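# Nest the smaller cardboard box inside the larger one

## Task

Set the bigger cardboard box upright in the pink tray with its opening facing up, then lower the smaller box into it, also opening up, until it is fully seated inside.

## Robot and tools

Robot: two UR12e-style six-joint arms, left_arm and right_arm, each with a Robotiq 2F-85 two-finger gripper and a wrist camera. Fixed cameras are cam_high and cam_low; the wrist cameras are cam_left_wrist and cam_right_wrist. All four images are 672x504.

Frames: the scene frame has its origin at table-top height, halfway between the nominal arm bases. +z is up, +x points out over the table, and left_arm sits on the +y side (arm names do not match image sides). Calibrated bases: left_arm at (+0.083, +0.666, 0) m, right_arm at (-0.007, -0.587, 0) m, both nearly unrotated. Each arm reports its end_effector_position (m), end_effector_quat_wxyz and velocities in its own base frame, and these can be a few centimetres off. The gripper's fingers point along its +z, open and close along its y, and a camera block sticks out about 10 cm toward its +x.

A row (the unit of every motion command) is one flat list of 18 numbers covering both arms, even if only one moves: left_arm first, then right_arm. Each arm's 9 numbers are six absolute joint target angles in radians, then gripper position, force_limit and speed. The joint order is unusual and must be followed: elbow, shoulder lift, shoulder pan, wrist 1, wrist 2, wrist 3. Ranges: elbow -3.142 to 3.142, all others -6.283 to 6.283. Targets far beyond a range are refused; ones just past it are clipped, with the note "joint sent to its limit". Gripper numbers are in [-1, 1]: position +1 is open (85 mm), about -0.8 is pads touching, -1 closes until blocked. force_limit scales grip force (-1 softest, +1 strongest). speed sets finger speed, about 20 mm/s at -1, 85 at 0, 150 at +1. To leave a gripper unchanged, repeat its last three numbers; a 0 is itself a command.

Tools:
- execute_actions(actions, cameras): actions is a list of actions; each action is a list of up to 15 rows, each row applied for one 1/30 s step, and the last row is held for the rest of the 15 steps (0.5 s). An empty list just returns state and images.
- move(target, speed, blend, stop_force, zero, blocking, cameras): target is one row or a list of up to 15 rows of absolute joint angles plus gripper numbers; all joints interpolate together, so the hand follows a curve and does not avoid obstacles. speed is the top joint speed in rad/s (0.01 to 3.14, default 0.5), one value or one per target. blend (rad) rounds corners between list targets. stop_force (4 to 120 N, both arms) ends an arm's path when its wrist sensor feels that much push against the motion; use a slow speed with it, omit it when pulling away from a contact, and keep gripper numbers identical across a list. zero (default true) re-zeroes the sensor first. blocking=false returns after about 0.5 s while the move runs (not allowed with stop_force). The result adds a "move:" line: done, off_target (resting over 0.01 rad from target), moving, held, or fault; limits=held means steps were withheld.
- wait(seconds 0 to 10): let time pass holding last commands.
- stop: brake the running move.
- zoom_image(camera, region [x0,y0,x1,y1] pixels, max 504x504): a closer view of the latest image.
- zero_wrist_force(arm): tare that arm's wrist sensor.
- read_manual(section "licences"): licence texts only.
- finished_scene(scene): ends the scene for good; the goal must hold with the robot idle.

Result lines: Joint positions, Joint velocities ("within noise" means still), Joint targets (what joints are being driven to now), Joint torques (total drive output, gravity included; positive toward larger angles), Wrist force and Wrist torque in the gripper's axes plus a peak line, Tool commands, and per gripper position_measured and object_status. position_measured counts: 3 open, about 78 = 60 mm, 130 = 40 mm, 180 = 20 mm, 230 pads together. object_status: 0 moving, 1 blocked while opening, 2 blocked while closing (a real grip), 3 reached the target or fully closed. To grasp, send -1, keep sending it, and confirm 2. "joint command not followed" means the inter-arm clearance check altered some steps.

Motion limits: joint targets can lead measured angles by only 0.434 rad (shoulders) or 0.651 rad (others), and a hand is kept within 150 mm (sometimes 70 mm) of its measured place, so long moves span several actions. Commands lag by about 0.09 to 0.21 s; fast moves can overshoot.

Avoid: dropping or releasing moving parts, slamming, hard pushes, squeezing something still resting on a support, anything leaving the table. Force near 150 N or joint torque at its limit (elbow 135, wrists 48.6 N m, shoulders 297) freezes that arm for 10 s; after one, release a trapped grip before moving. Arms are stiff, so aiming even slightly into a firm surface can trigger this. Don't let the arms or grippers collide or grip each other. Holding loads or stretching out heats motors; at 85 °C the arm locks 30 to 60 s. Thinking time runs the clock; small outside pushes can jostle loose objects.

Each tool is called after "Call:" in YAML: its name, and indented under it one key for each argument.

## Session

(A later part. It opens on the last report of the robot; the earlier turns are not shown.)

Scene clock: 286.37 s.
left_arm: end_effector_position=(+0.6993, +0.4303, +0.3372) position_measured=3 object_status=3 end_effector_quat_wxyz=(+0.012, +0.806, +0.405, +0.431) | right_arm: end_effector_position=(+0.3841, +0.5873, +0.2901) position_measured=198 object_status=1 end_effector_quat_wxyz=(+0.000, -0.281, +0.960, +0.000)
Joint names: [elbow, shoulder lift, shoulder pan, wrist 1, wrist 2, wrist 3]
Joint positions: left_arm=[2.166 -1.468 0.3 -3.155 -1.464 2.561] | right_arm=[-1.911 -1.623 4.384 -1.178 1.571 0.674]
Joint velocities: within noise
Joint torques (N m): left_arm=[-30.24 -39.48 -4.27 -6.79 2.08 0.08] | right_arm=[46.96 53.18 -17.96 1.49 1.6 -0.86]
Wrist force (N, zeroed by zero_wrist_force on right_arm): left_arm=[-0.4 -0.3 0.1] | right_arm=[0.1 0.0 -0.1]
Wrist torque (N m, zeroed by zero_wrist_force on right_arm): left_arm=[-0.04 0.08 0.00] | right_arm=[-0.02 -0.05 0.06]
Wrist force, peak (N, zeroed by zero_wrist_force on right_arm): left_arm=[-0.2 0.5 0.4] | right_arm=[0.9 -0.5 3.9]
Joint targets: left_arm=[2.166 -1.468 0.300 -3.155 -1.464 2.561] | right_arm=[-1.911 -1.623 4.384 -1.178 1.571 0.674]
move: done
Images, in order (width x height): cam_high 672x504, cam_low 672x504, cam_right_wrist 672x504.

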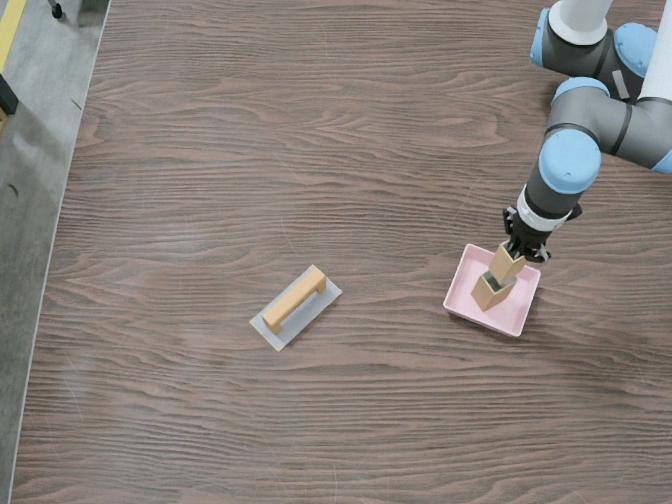

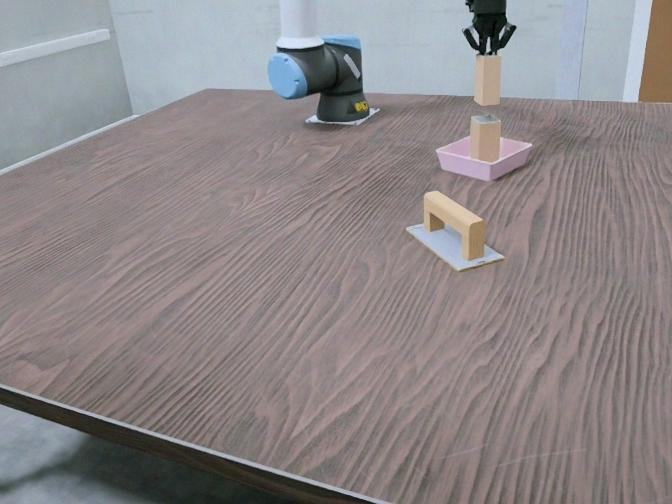

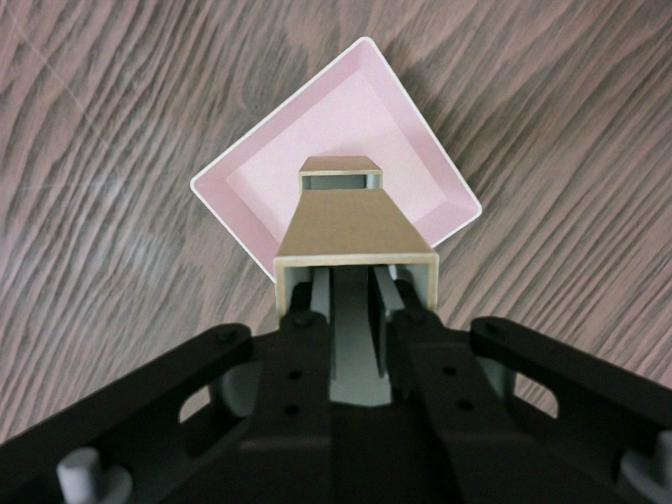

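Call:
move:
  target:
    - [2.166, -1.468, 0.3, -3.155, -1.464, 2.561, 1, 1, 1, -1.9460, -1.6440, 4.3839, -1.1223, 1.5708, 0.6739, -0.3, -1, -1]
    - [2.166, -1.468, 0.3, -3.155, -1.464, 2.561, 1, 1, 1, -1.9783, -1.6683, 4.3839, -1.0658, 1.5708, 0.6739, -0.3, -1, -1]
    - [2.166, -1.468, 0.3, -3.155, -1.464, 2.561, 1, 1, 1, -2.0082, -1.6957, 4.3839, -1.0085, 1.5708, 0.6739, -0.3, -1, -1]
    - [2.166, -1.468, 0.3, -3.155, -1.464, 2.561, 1, 1, 1, -2.0357, -1.7260, 4.3839, -0.9508, 1.5708, 0.6739, -0.3, -1, -1]
    - [2.166, -1.468, 0.3, -3.155, -1.464, 2.561, 1, 1, 1, -2.0566, -1.7535, 4.3839, -0.9023, 1.5708, 0.6739, -0.3, -1, -1]
  speed: [0.1, 0.022, 0.06, 0.06, 0.06]
  blend: [0.005, 0.005, 0.005, 0.005, 0]
  stop_force: 4
  cameras: ["cam_high", "cam_low", "cam_right_wrist"]

Call:
zoom_image:
  camera: "cam_low"
  region: [420, 30, 560, 190]

Call:
zoom_image:
  camera: "cam_right_wrist"
  region: [230, 130, 490, 360]

Scene clock: 308.80 s.
left_arm: end_effector_position=(+0.6993, +0.4303, +0.3372) position_measured=3 object_status=3 end_effector_quat_wxyz=(+0.012, +0.806, +0.405, +0.431) | right_arm: end_effector_position=(+0.3841, +0.5872, +0.1450) position_measured=198 object_status=1 end_effector_quat_wxyz=(+0.000, -0.280, +0.960, +0.000)
Joint names: [elbow, shoulder lift, shoulder pan, wrist 1, wrist 2, wrist 3]
Joint positions: left_arm=[2.166 -1.468 0.3 -3.155 -1.464 2.561] | right_arm=[-2.057 -1.754 4.384 -0.902 1.571 0.674]
Joint velocities: within noise
Joint torques (N m): left_arm=[-30.81 -41.56 -5.34 -6.76 2.22 -0.01] | right_arm=[47.21 74.57 -13.8 1.7 -1.41 2.08]
Wrist force (N, zeroed by zero_wrist_force on right_arm): left_arm=[-0.1 0.3 0.0] | right_arm=[-0.7 -0.1 -0.5]
Wrist torque (N m, zeroed by zero_wrist_force on right_arm): left_arm=[0.05 0.02 0.00] | right_arm=[-0.04 0.12 0.09]
Wrist force, peak (N, zeroed by zero_wrist_force on right_arm): left_arm=[-0.6 -0.1 0.4] | right_arm=[0.1 0.2 -1.4]
Joint targets: left_arm=[2.166 -1.468 0.300 -3.155 -1.464 2.561] | right_arm=[-2.057 -1.753 4.384 -0.902 1.571 0.674]
move: done
Images, in order (width x height): cam_high 672x504, cam_low 672x504, cam_right_wrist 672x504.

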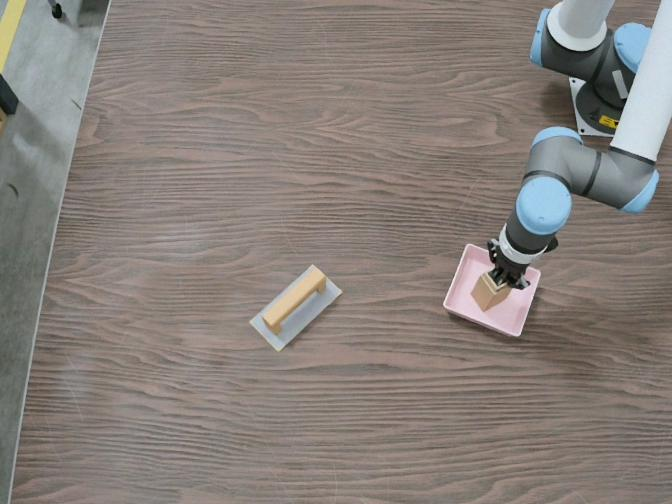

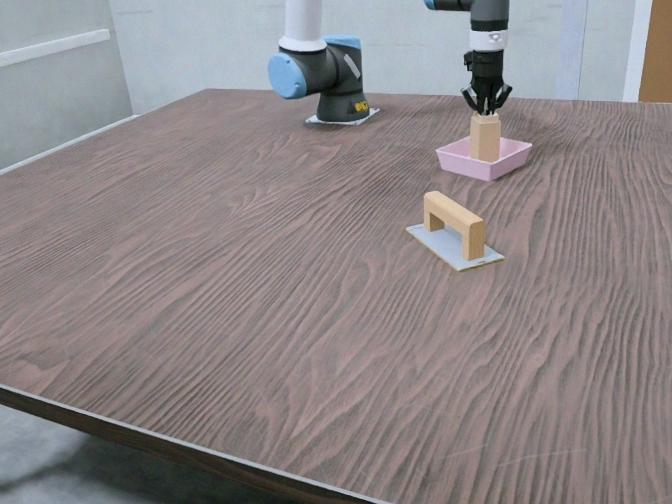

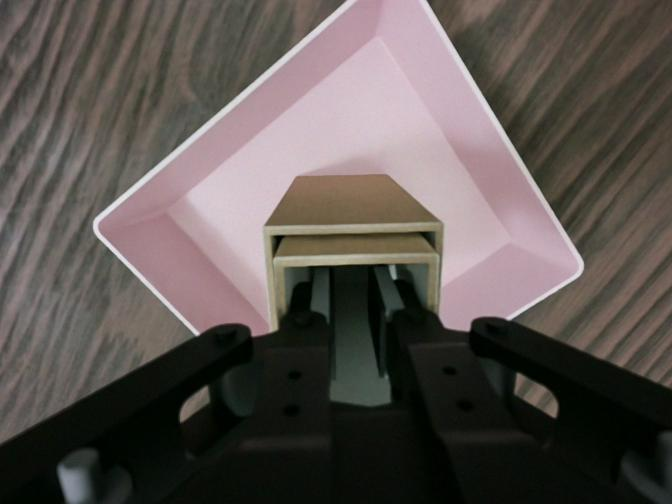

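Scaled by 3.150 from the camera's 672x504 image, which has a finer 960x720 frame.

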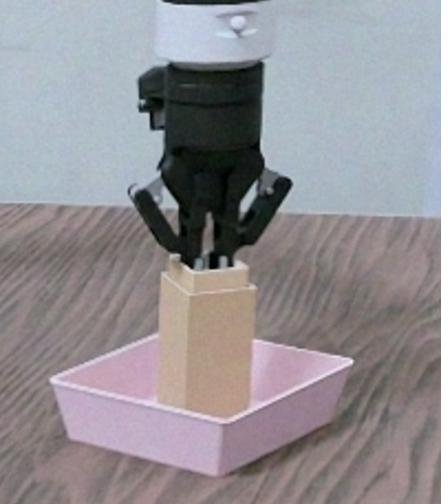

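Scaled by 1.938 from the camera's 672x504 image, which has a finer 960x720 frame.

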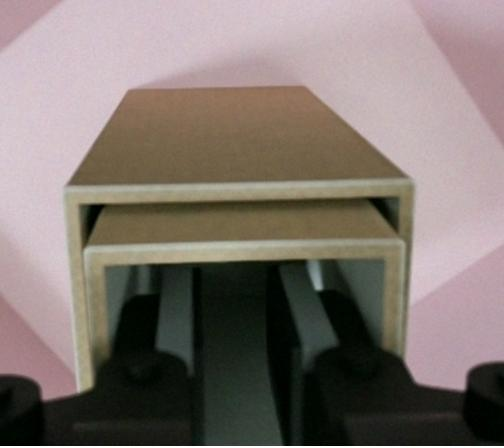

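Call:
move:
  target: [2.166, -1.468, 0.3, -3.155, -1.464, 2.561, 1, 1, 1, -2.0793, -1.7893, 4.3839, -0.8437, 1.5708, 0.6739, -0.3, -1, -1]
  speed: 0.012
  stop_force: 4
  cameras: ["cam_low", "cam_right_wrist"]

Call:
zoom_image:
  camera: "cam_low"
  region: [420, 30, 560, 190]

Call:
zoom_image:
  camera: "cam_right_wrist"
  region: [230, 130, 490, 360]

Scene clock: 315.77 s.
left_arm: end_effector_position=(+0.6993, +0.4303, +0.3372) position_measured=3 object_status=3 end_effector_quat_wxyz=(+0.012, +0.806, +0.405, +0.431) | right_arm: end_effector_position=(+0.3842, +0.5874, +0.1253) position_measured=198 object_status=1 end_effector_quat_wxyz=(+0.000, -0.280, +0.960, +0.000)
Joint names: [elbow, shoulder lift, shoulder pan, wrist 1, wrist 2, wrist 3]
Joint positions: left_arm=[2.166 -1.468 0.3 -3.155 -1.464 2.561] | right_arm=[-2.071 -1.777 4.384 -0.864 1.571 0.674]
Joint velocities: within noise
Joint torques (N m): left_arm=[-31.4 -39.19 -5.17 -6.55 1.8 0.11] | right_arm=[44.66 73.85 -11.1 2.36 -2.01 1.97]
Wrist force (N, zeroed by zero_wrist_force on right_arm): left_arm=[-0.3 0.2 0.4] | right_arm=[-0.9 -0.4 -2.5]
Wrist torque (N m, zeroed by zero_wrist_force on right_arm): left_arm=[0.05 0.04 0.01] | right_arm=[-0.10 0.10 0.09]
Wrist force, peak (N, zeroed by zero_wrist_force on right_arm): left_arm=[-0.6 -0.1 0.3] | right_arm=[-0.6 0.4 -11.1]
Joint targets: left_arm=[2.166 -1.468 0.300 -3.155 -1.464 2.561] | right_arm=[-2.071 -1.777 4.384 -0.864 1.571 0.674]
move: contact (right_arm); right_arm: the wrist 1 is farthest, 0.020 rad from its target
Images, in order (width x height): cam_low 672x504, cam_right_wrist 672x504.

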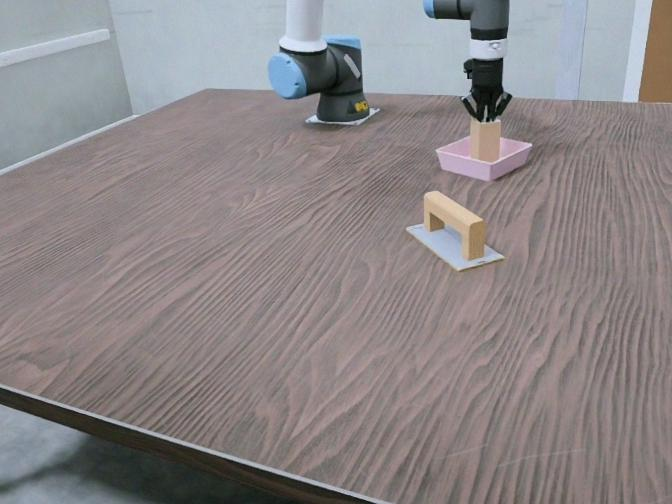

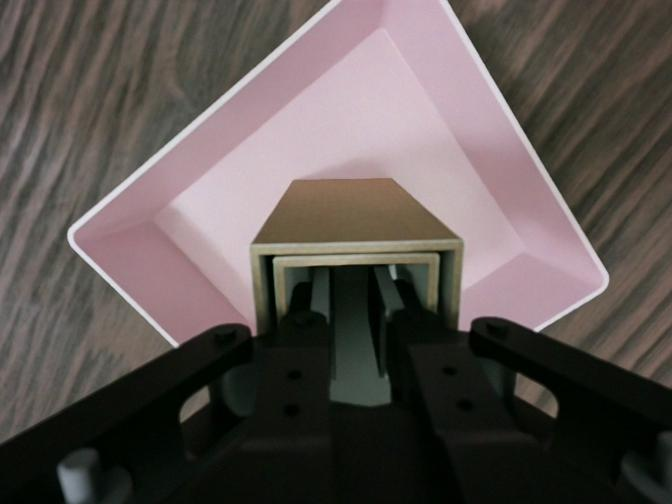

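Scaled by 3.150 from the camera's 672x504 image, which has a finer 960x720 frame.

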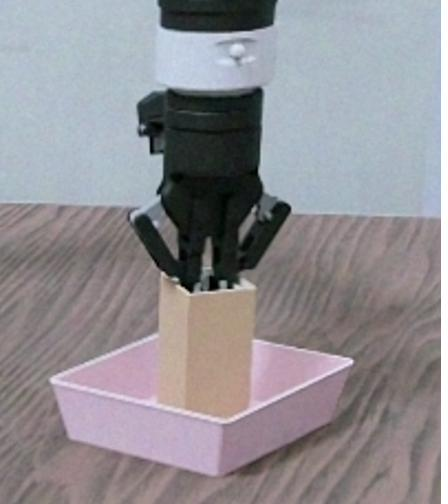

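Scaled by 1.938 from the camera's 672x504 image, which has a finer 960x720 frame.

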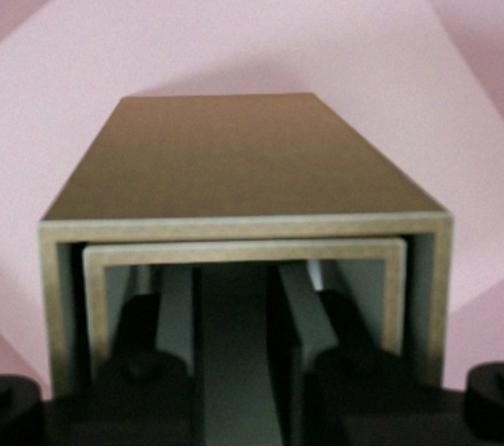

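Call:
move:
  target: [2.166, -1.468, 0.3, -3.155, -1.464, 2.561, 1, 1, 1, -2.071, -1.777, 4.384, -0.864, 1.571, 0.674, -0.72, -1, -1]
  speed: 0.05
  cameras: ["cam_low", "cam_right_wrist"]

Call:
zoom_image:
  camera: "cam_right_wrist"
  region: [230, 130, 490, 360]

Scene clock: 317.87 s.
left_arm: end_effector_position=(+0.6993, +0.4303, +0.3372) position_measured=3 object_status=3 end_effector_quat_wxyz=(+0.012, +0.806, +0.405, +0.431) | right_arm: end_effector_position=(+0.3842, +0.5877, +0.1256) position_measured=219 object_status=0 end_effector_quat_wxyz=(+0.000, -0.280, +0.960, +0.000)
Joint names: [elbow, shoulder lift, shoulder pan, wrist 1, wrist 2, wrist 3]
Joint positions: left_arm=[2.166 -1.468 0.3 -3.155 -1.464 2.561] | right_arm=[-2.071 -1.777 4.384 -0.864 1.571 0.674]
Joint velocities: within noise
Joint torques (N m): left_arm=[-31.73 -39.99 -5.87 -6.52 2.17 0.05] | right_arm=[41.24 61.18 11.52 1.46 1.98 2.21]
Wrist force (N, zeroed by zero_wrist_force on right_arm): left_arm=[-0.2 0.3 0.4] | right_arm=[-0.2 0.1 -0.5]
Wrist torque (N m, zeroed by zero_wrist_force on right_arm): left_arm=[0.06 0.04 0.01] | right_arm=[0.00 0.02 0.09]
Wrist force, peak (N, zeroed by zero_wrist_force on right_arm): left_arm=[-0.1 0.1 0.6] | right_arm=[-0.9 0.1 -2.9]
Joint targets: left_arm=[2.166 -1.468 0.300 -3.155 -1.464 2.561] | right_arm=[-2.071 -1.777 4.384 -0.864 1.571 0.674]
move: done
Images, in order (width x height): cam_low 672x504, cam_right_wrist 672x504.

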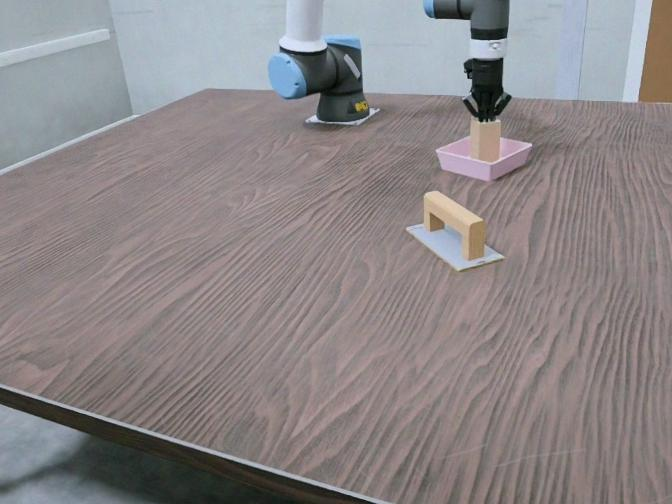

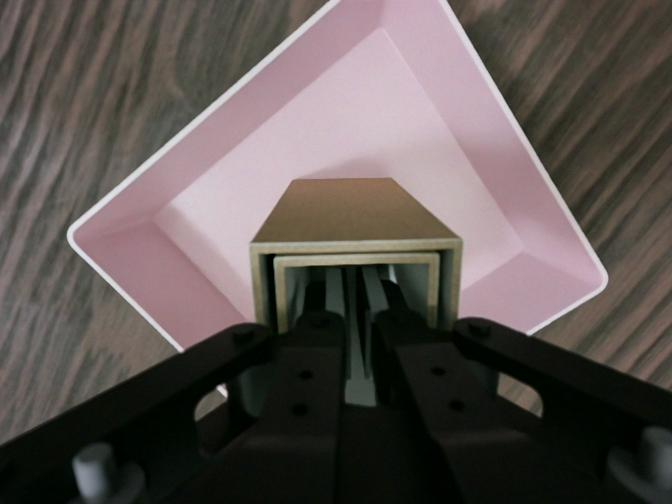

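Scaled by 1.938 from the camera's 672x504 image, which has a finer 960x720 frame.

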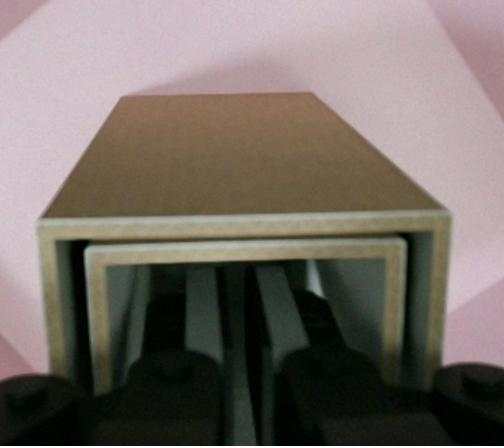

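Call:
move:
  target:
    - [2.166, -1.468, 0.3, -3.155, -1.464, 2.561, 1, 1, 1, -2.0566, -1.7535, 4.384, -0.9023, 1.5708, 0.674, -0.72, -1, -1]
    - [2.166, -1.468, 0.3, -3.155, -1.464, 2.561, 1, 1, 1, -2.0357, -1.7260, 4.384, -0.9508, 1.5708, 0.674, -0.72, -1, -1]
    - [2.166, -1.468, 0.3, -3.155, -1.464, 2.561, 1, 1, 1, -1.9460, -1.6440, 4.384, -1.1223, 1.5708, 0.674, -0.72, -1, -1]
  speed: [0.05, 0.15, 0.3]
  blend: [0.005, 0.02, 0]
  cameras: ["cam_high", "cam_low", "cam_right_wrist"]

Call:
zoom_image:
  camera: "cam_low"
  region: [420, 80, 560, 190]

Call:
zoom_image:
  camera: "cam_high"
  region: [430, 230, 560, 350]

Call:
zoom_image:
  camera: "cam_right_wrist"
  region: [260, 130, 430, 300]

Scene clock: 322.47 s.
left_arm: end_effector_position=(+0.6993, +0.4303, +0.3372) position_measured=3 object_status=3 end_effector_quat_wxyz=(+0.012, +0.806, +0.405, +0.431) | right_arm: end_effector_position=(+0.3841, +0.5873, +0.2601) position_measured=219 object_status=3 end_effector_quat_wxyz=(+0.000, -0.280, +0.960, +0.000)
Joint names: [elbow, shoulder lift, shoulder pan, wrist 1, wrist 2, wrist 3]
Joint positions: left_arm=[2.166 -1.468 0.3 -3.155 -1.464 2.561] | right_arm=[-1.946 -1.644 4.384 -1.122 1.571 0.674]
Joint velocities: within noise
Joint torques (N m): left_arm=[-32.02 -39.59 -4.92 -6.77 2.14 0.27] | right_arm=[37.83 46.23 13.79 6.13 -2.02 2.1]
Wrist force (N, zeroed by zero_wrist_force on right_arm): left_arm=[0.0 0.0 0.2] | right_arm=[0.0 -0.3 -0.6]
Wrist torque (N m, zeroed by zero_wrist_force on right_arm): left_arm=[0.01 0.01 0.01] | right_arm=[-0.07 -0.03 0.04]
Wrist force, peak (N, zeroed by zero_wrist_force on right_arm): left_arm=[-0.8 0.2 0.4] | right_arm=[0.1 0.0 -3.3]
Joint targets: left_arm=[2.166 -1.468 0.300 -3.155 -1.464 2.561] | right_arm=[-1.946 -1.644 4.384 -1.122 1.571 0.674]
move: done
Images, in order (width x height): cam_high 672x504, cam_low 672x504, cam_right_wrist 672x504.

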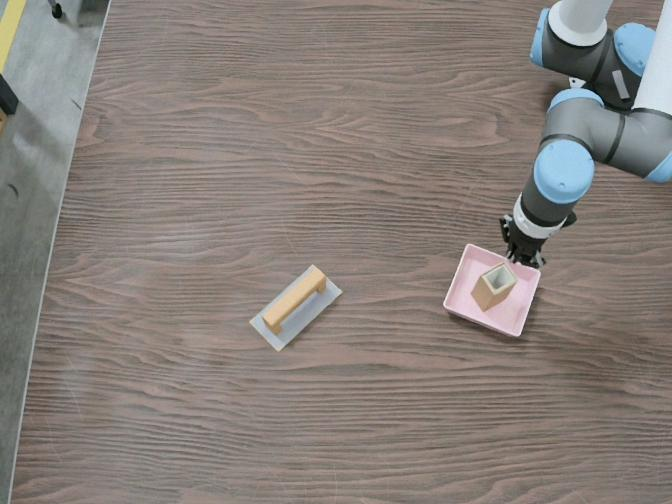

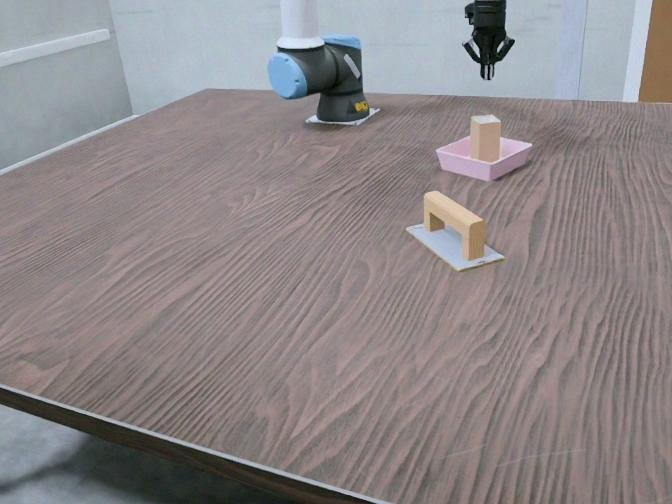

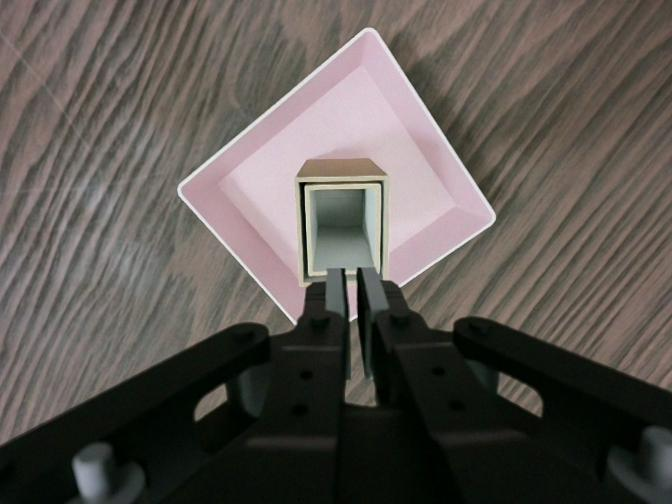

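Scaled by 3.600 from the camera's 672x504 image, which has a finer 960x720 frame.

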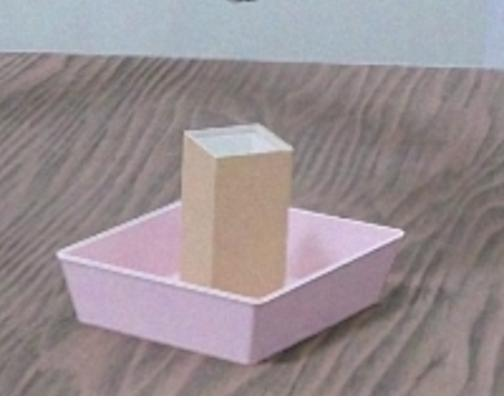

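Scaled by 3.877 from the camera's 672x504 image, which has a finer 960x720 frame.

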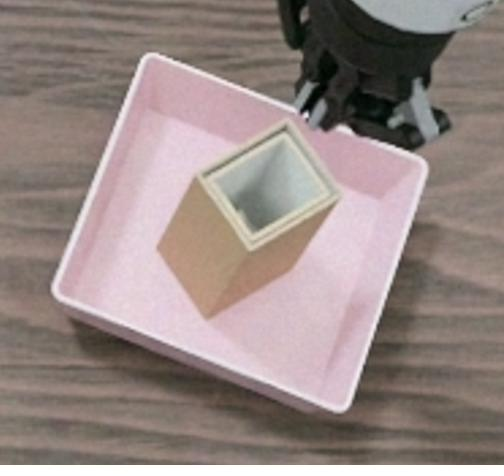

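Scaled by 2.965 from the camera's 672x504 image, which has a finer 960x720 frame.

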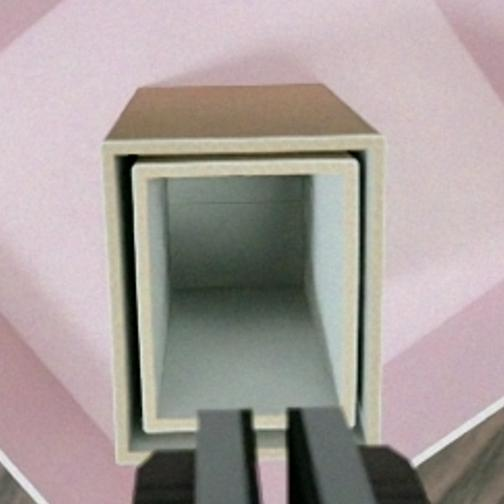

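Both boxes are nested upright inside the tray. Finishing this scene.

Call:
finished_scene:
  scene: 1

The scene is finished: the task was done.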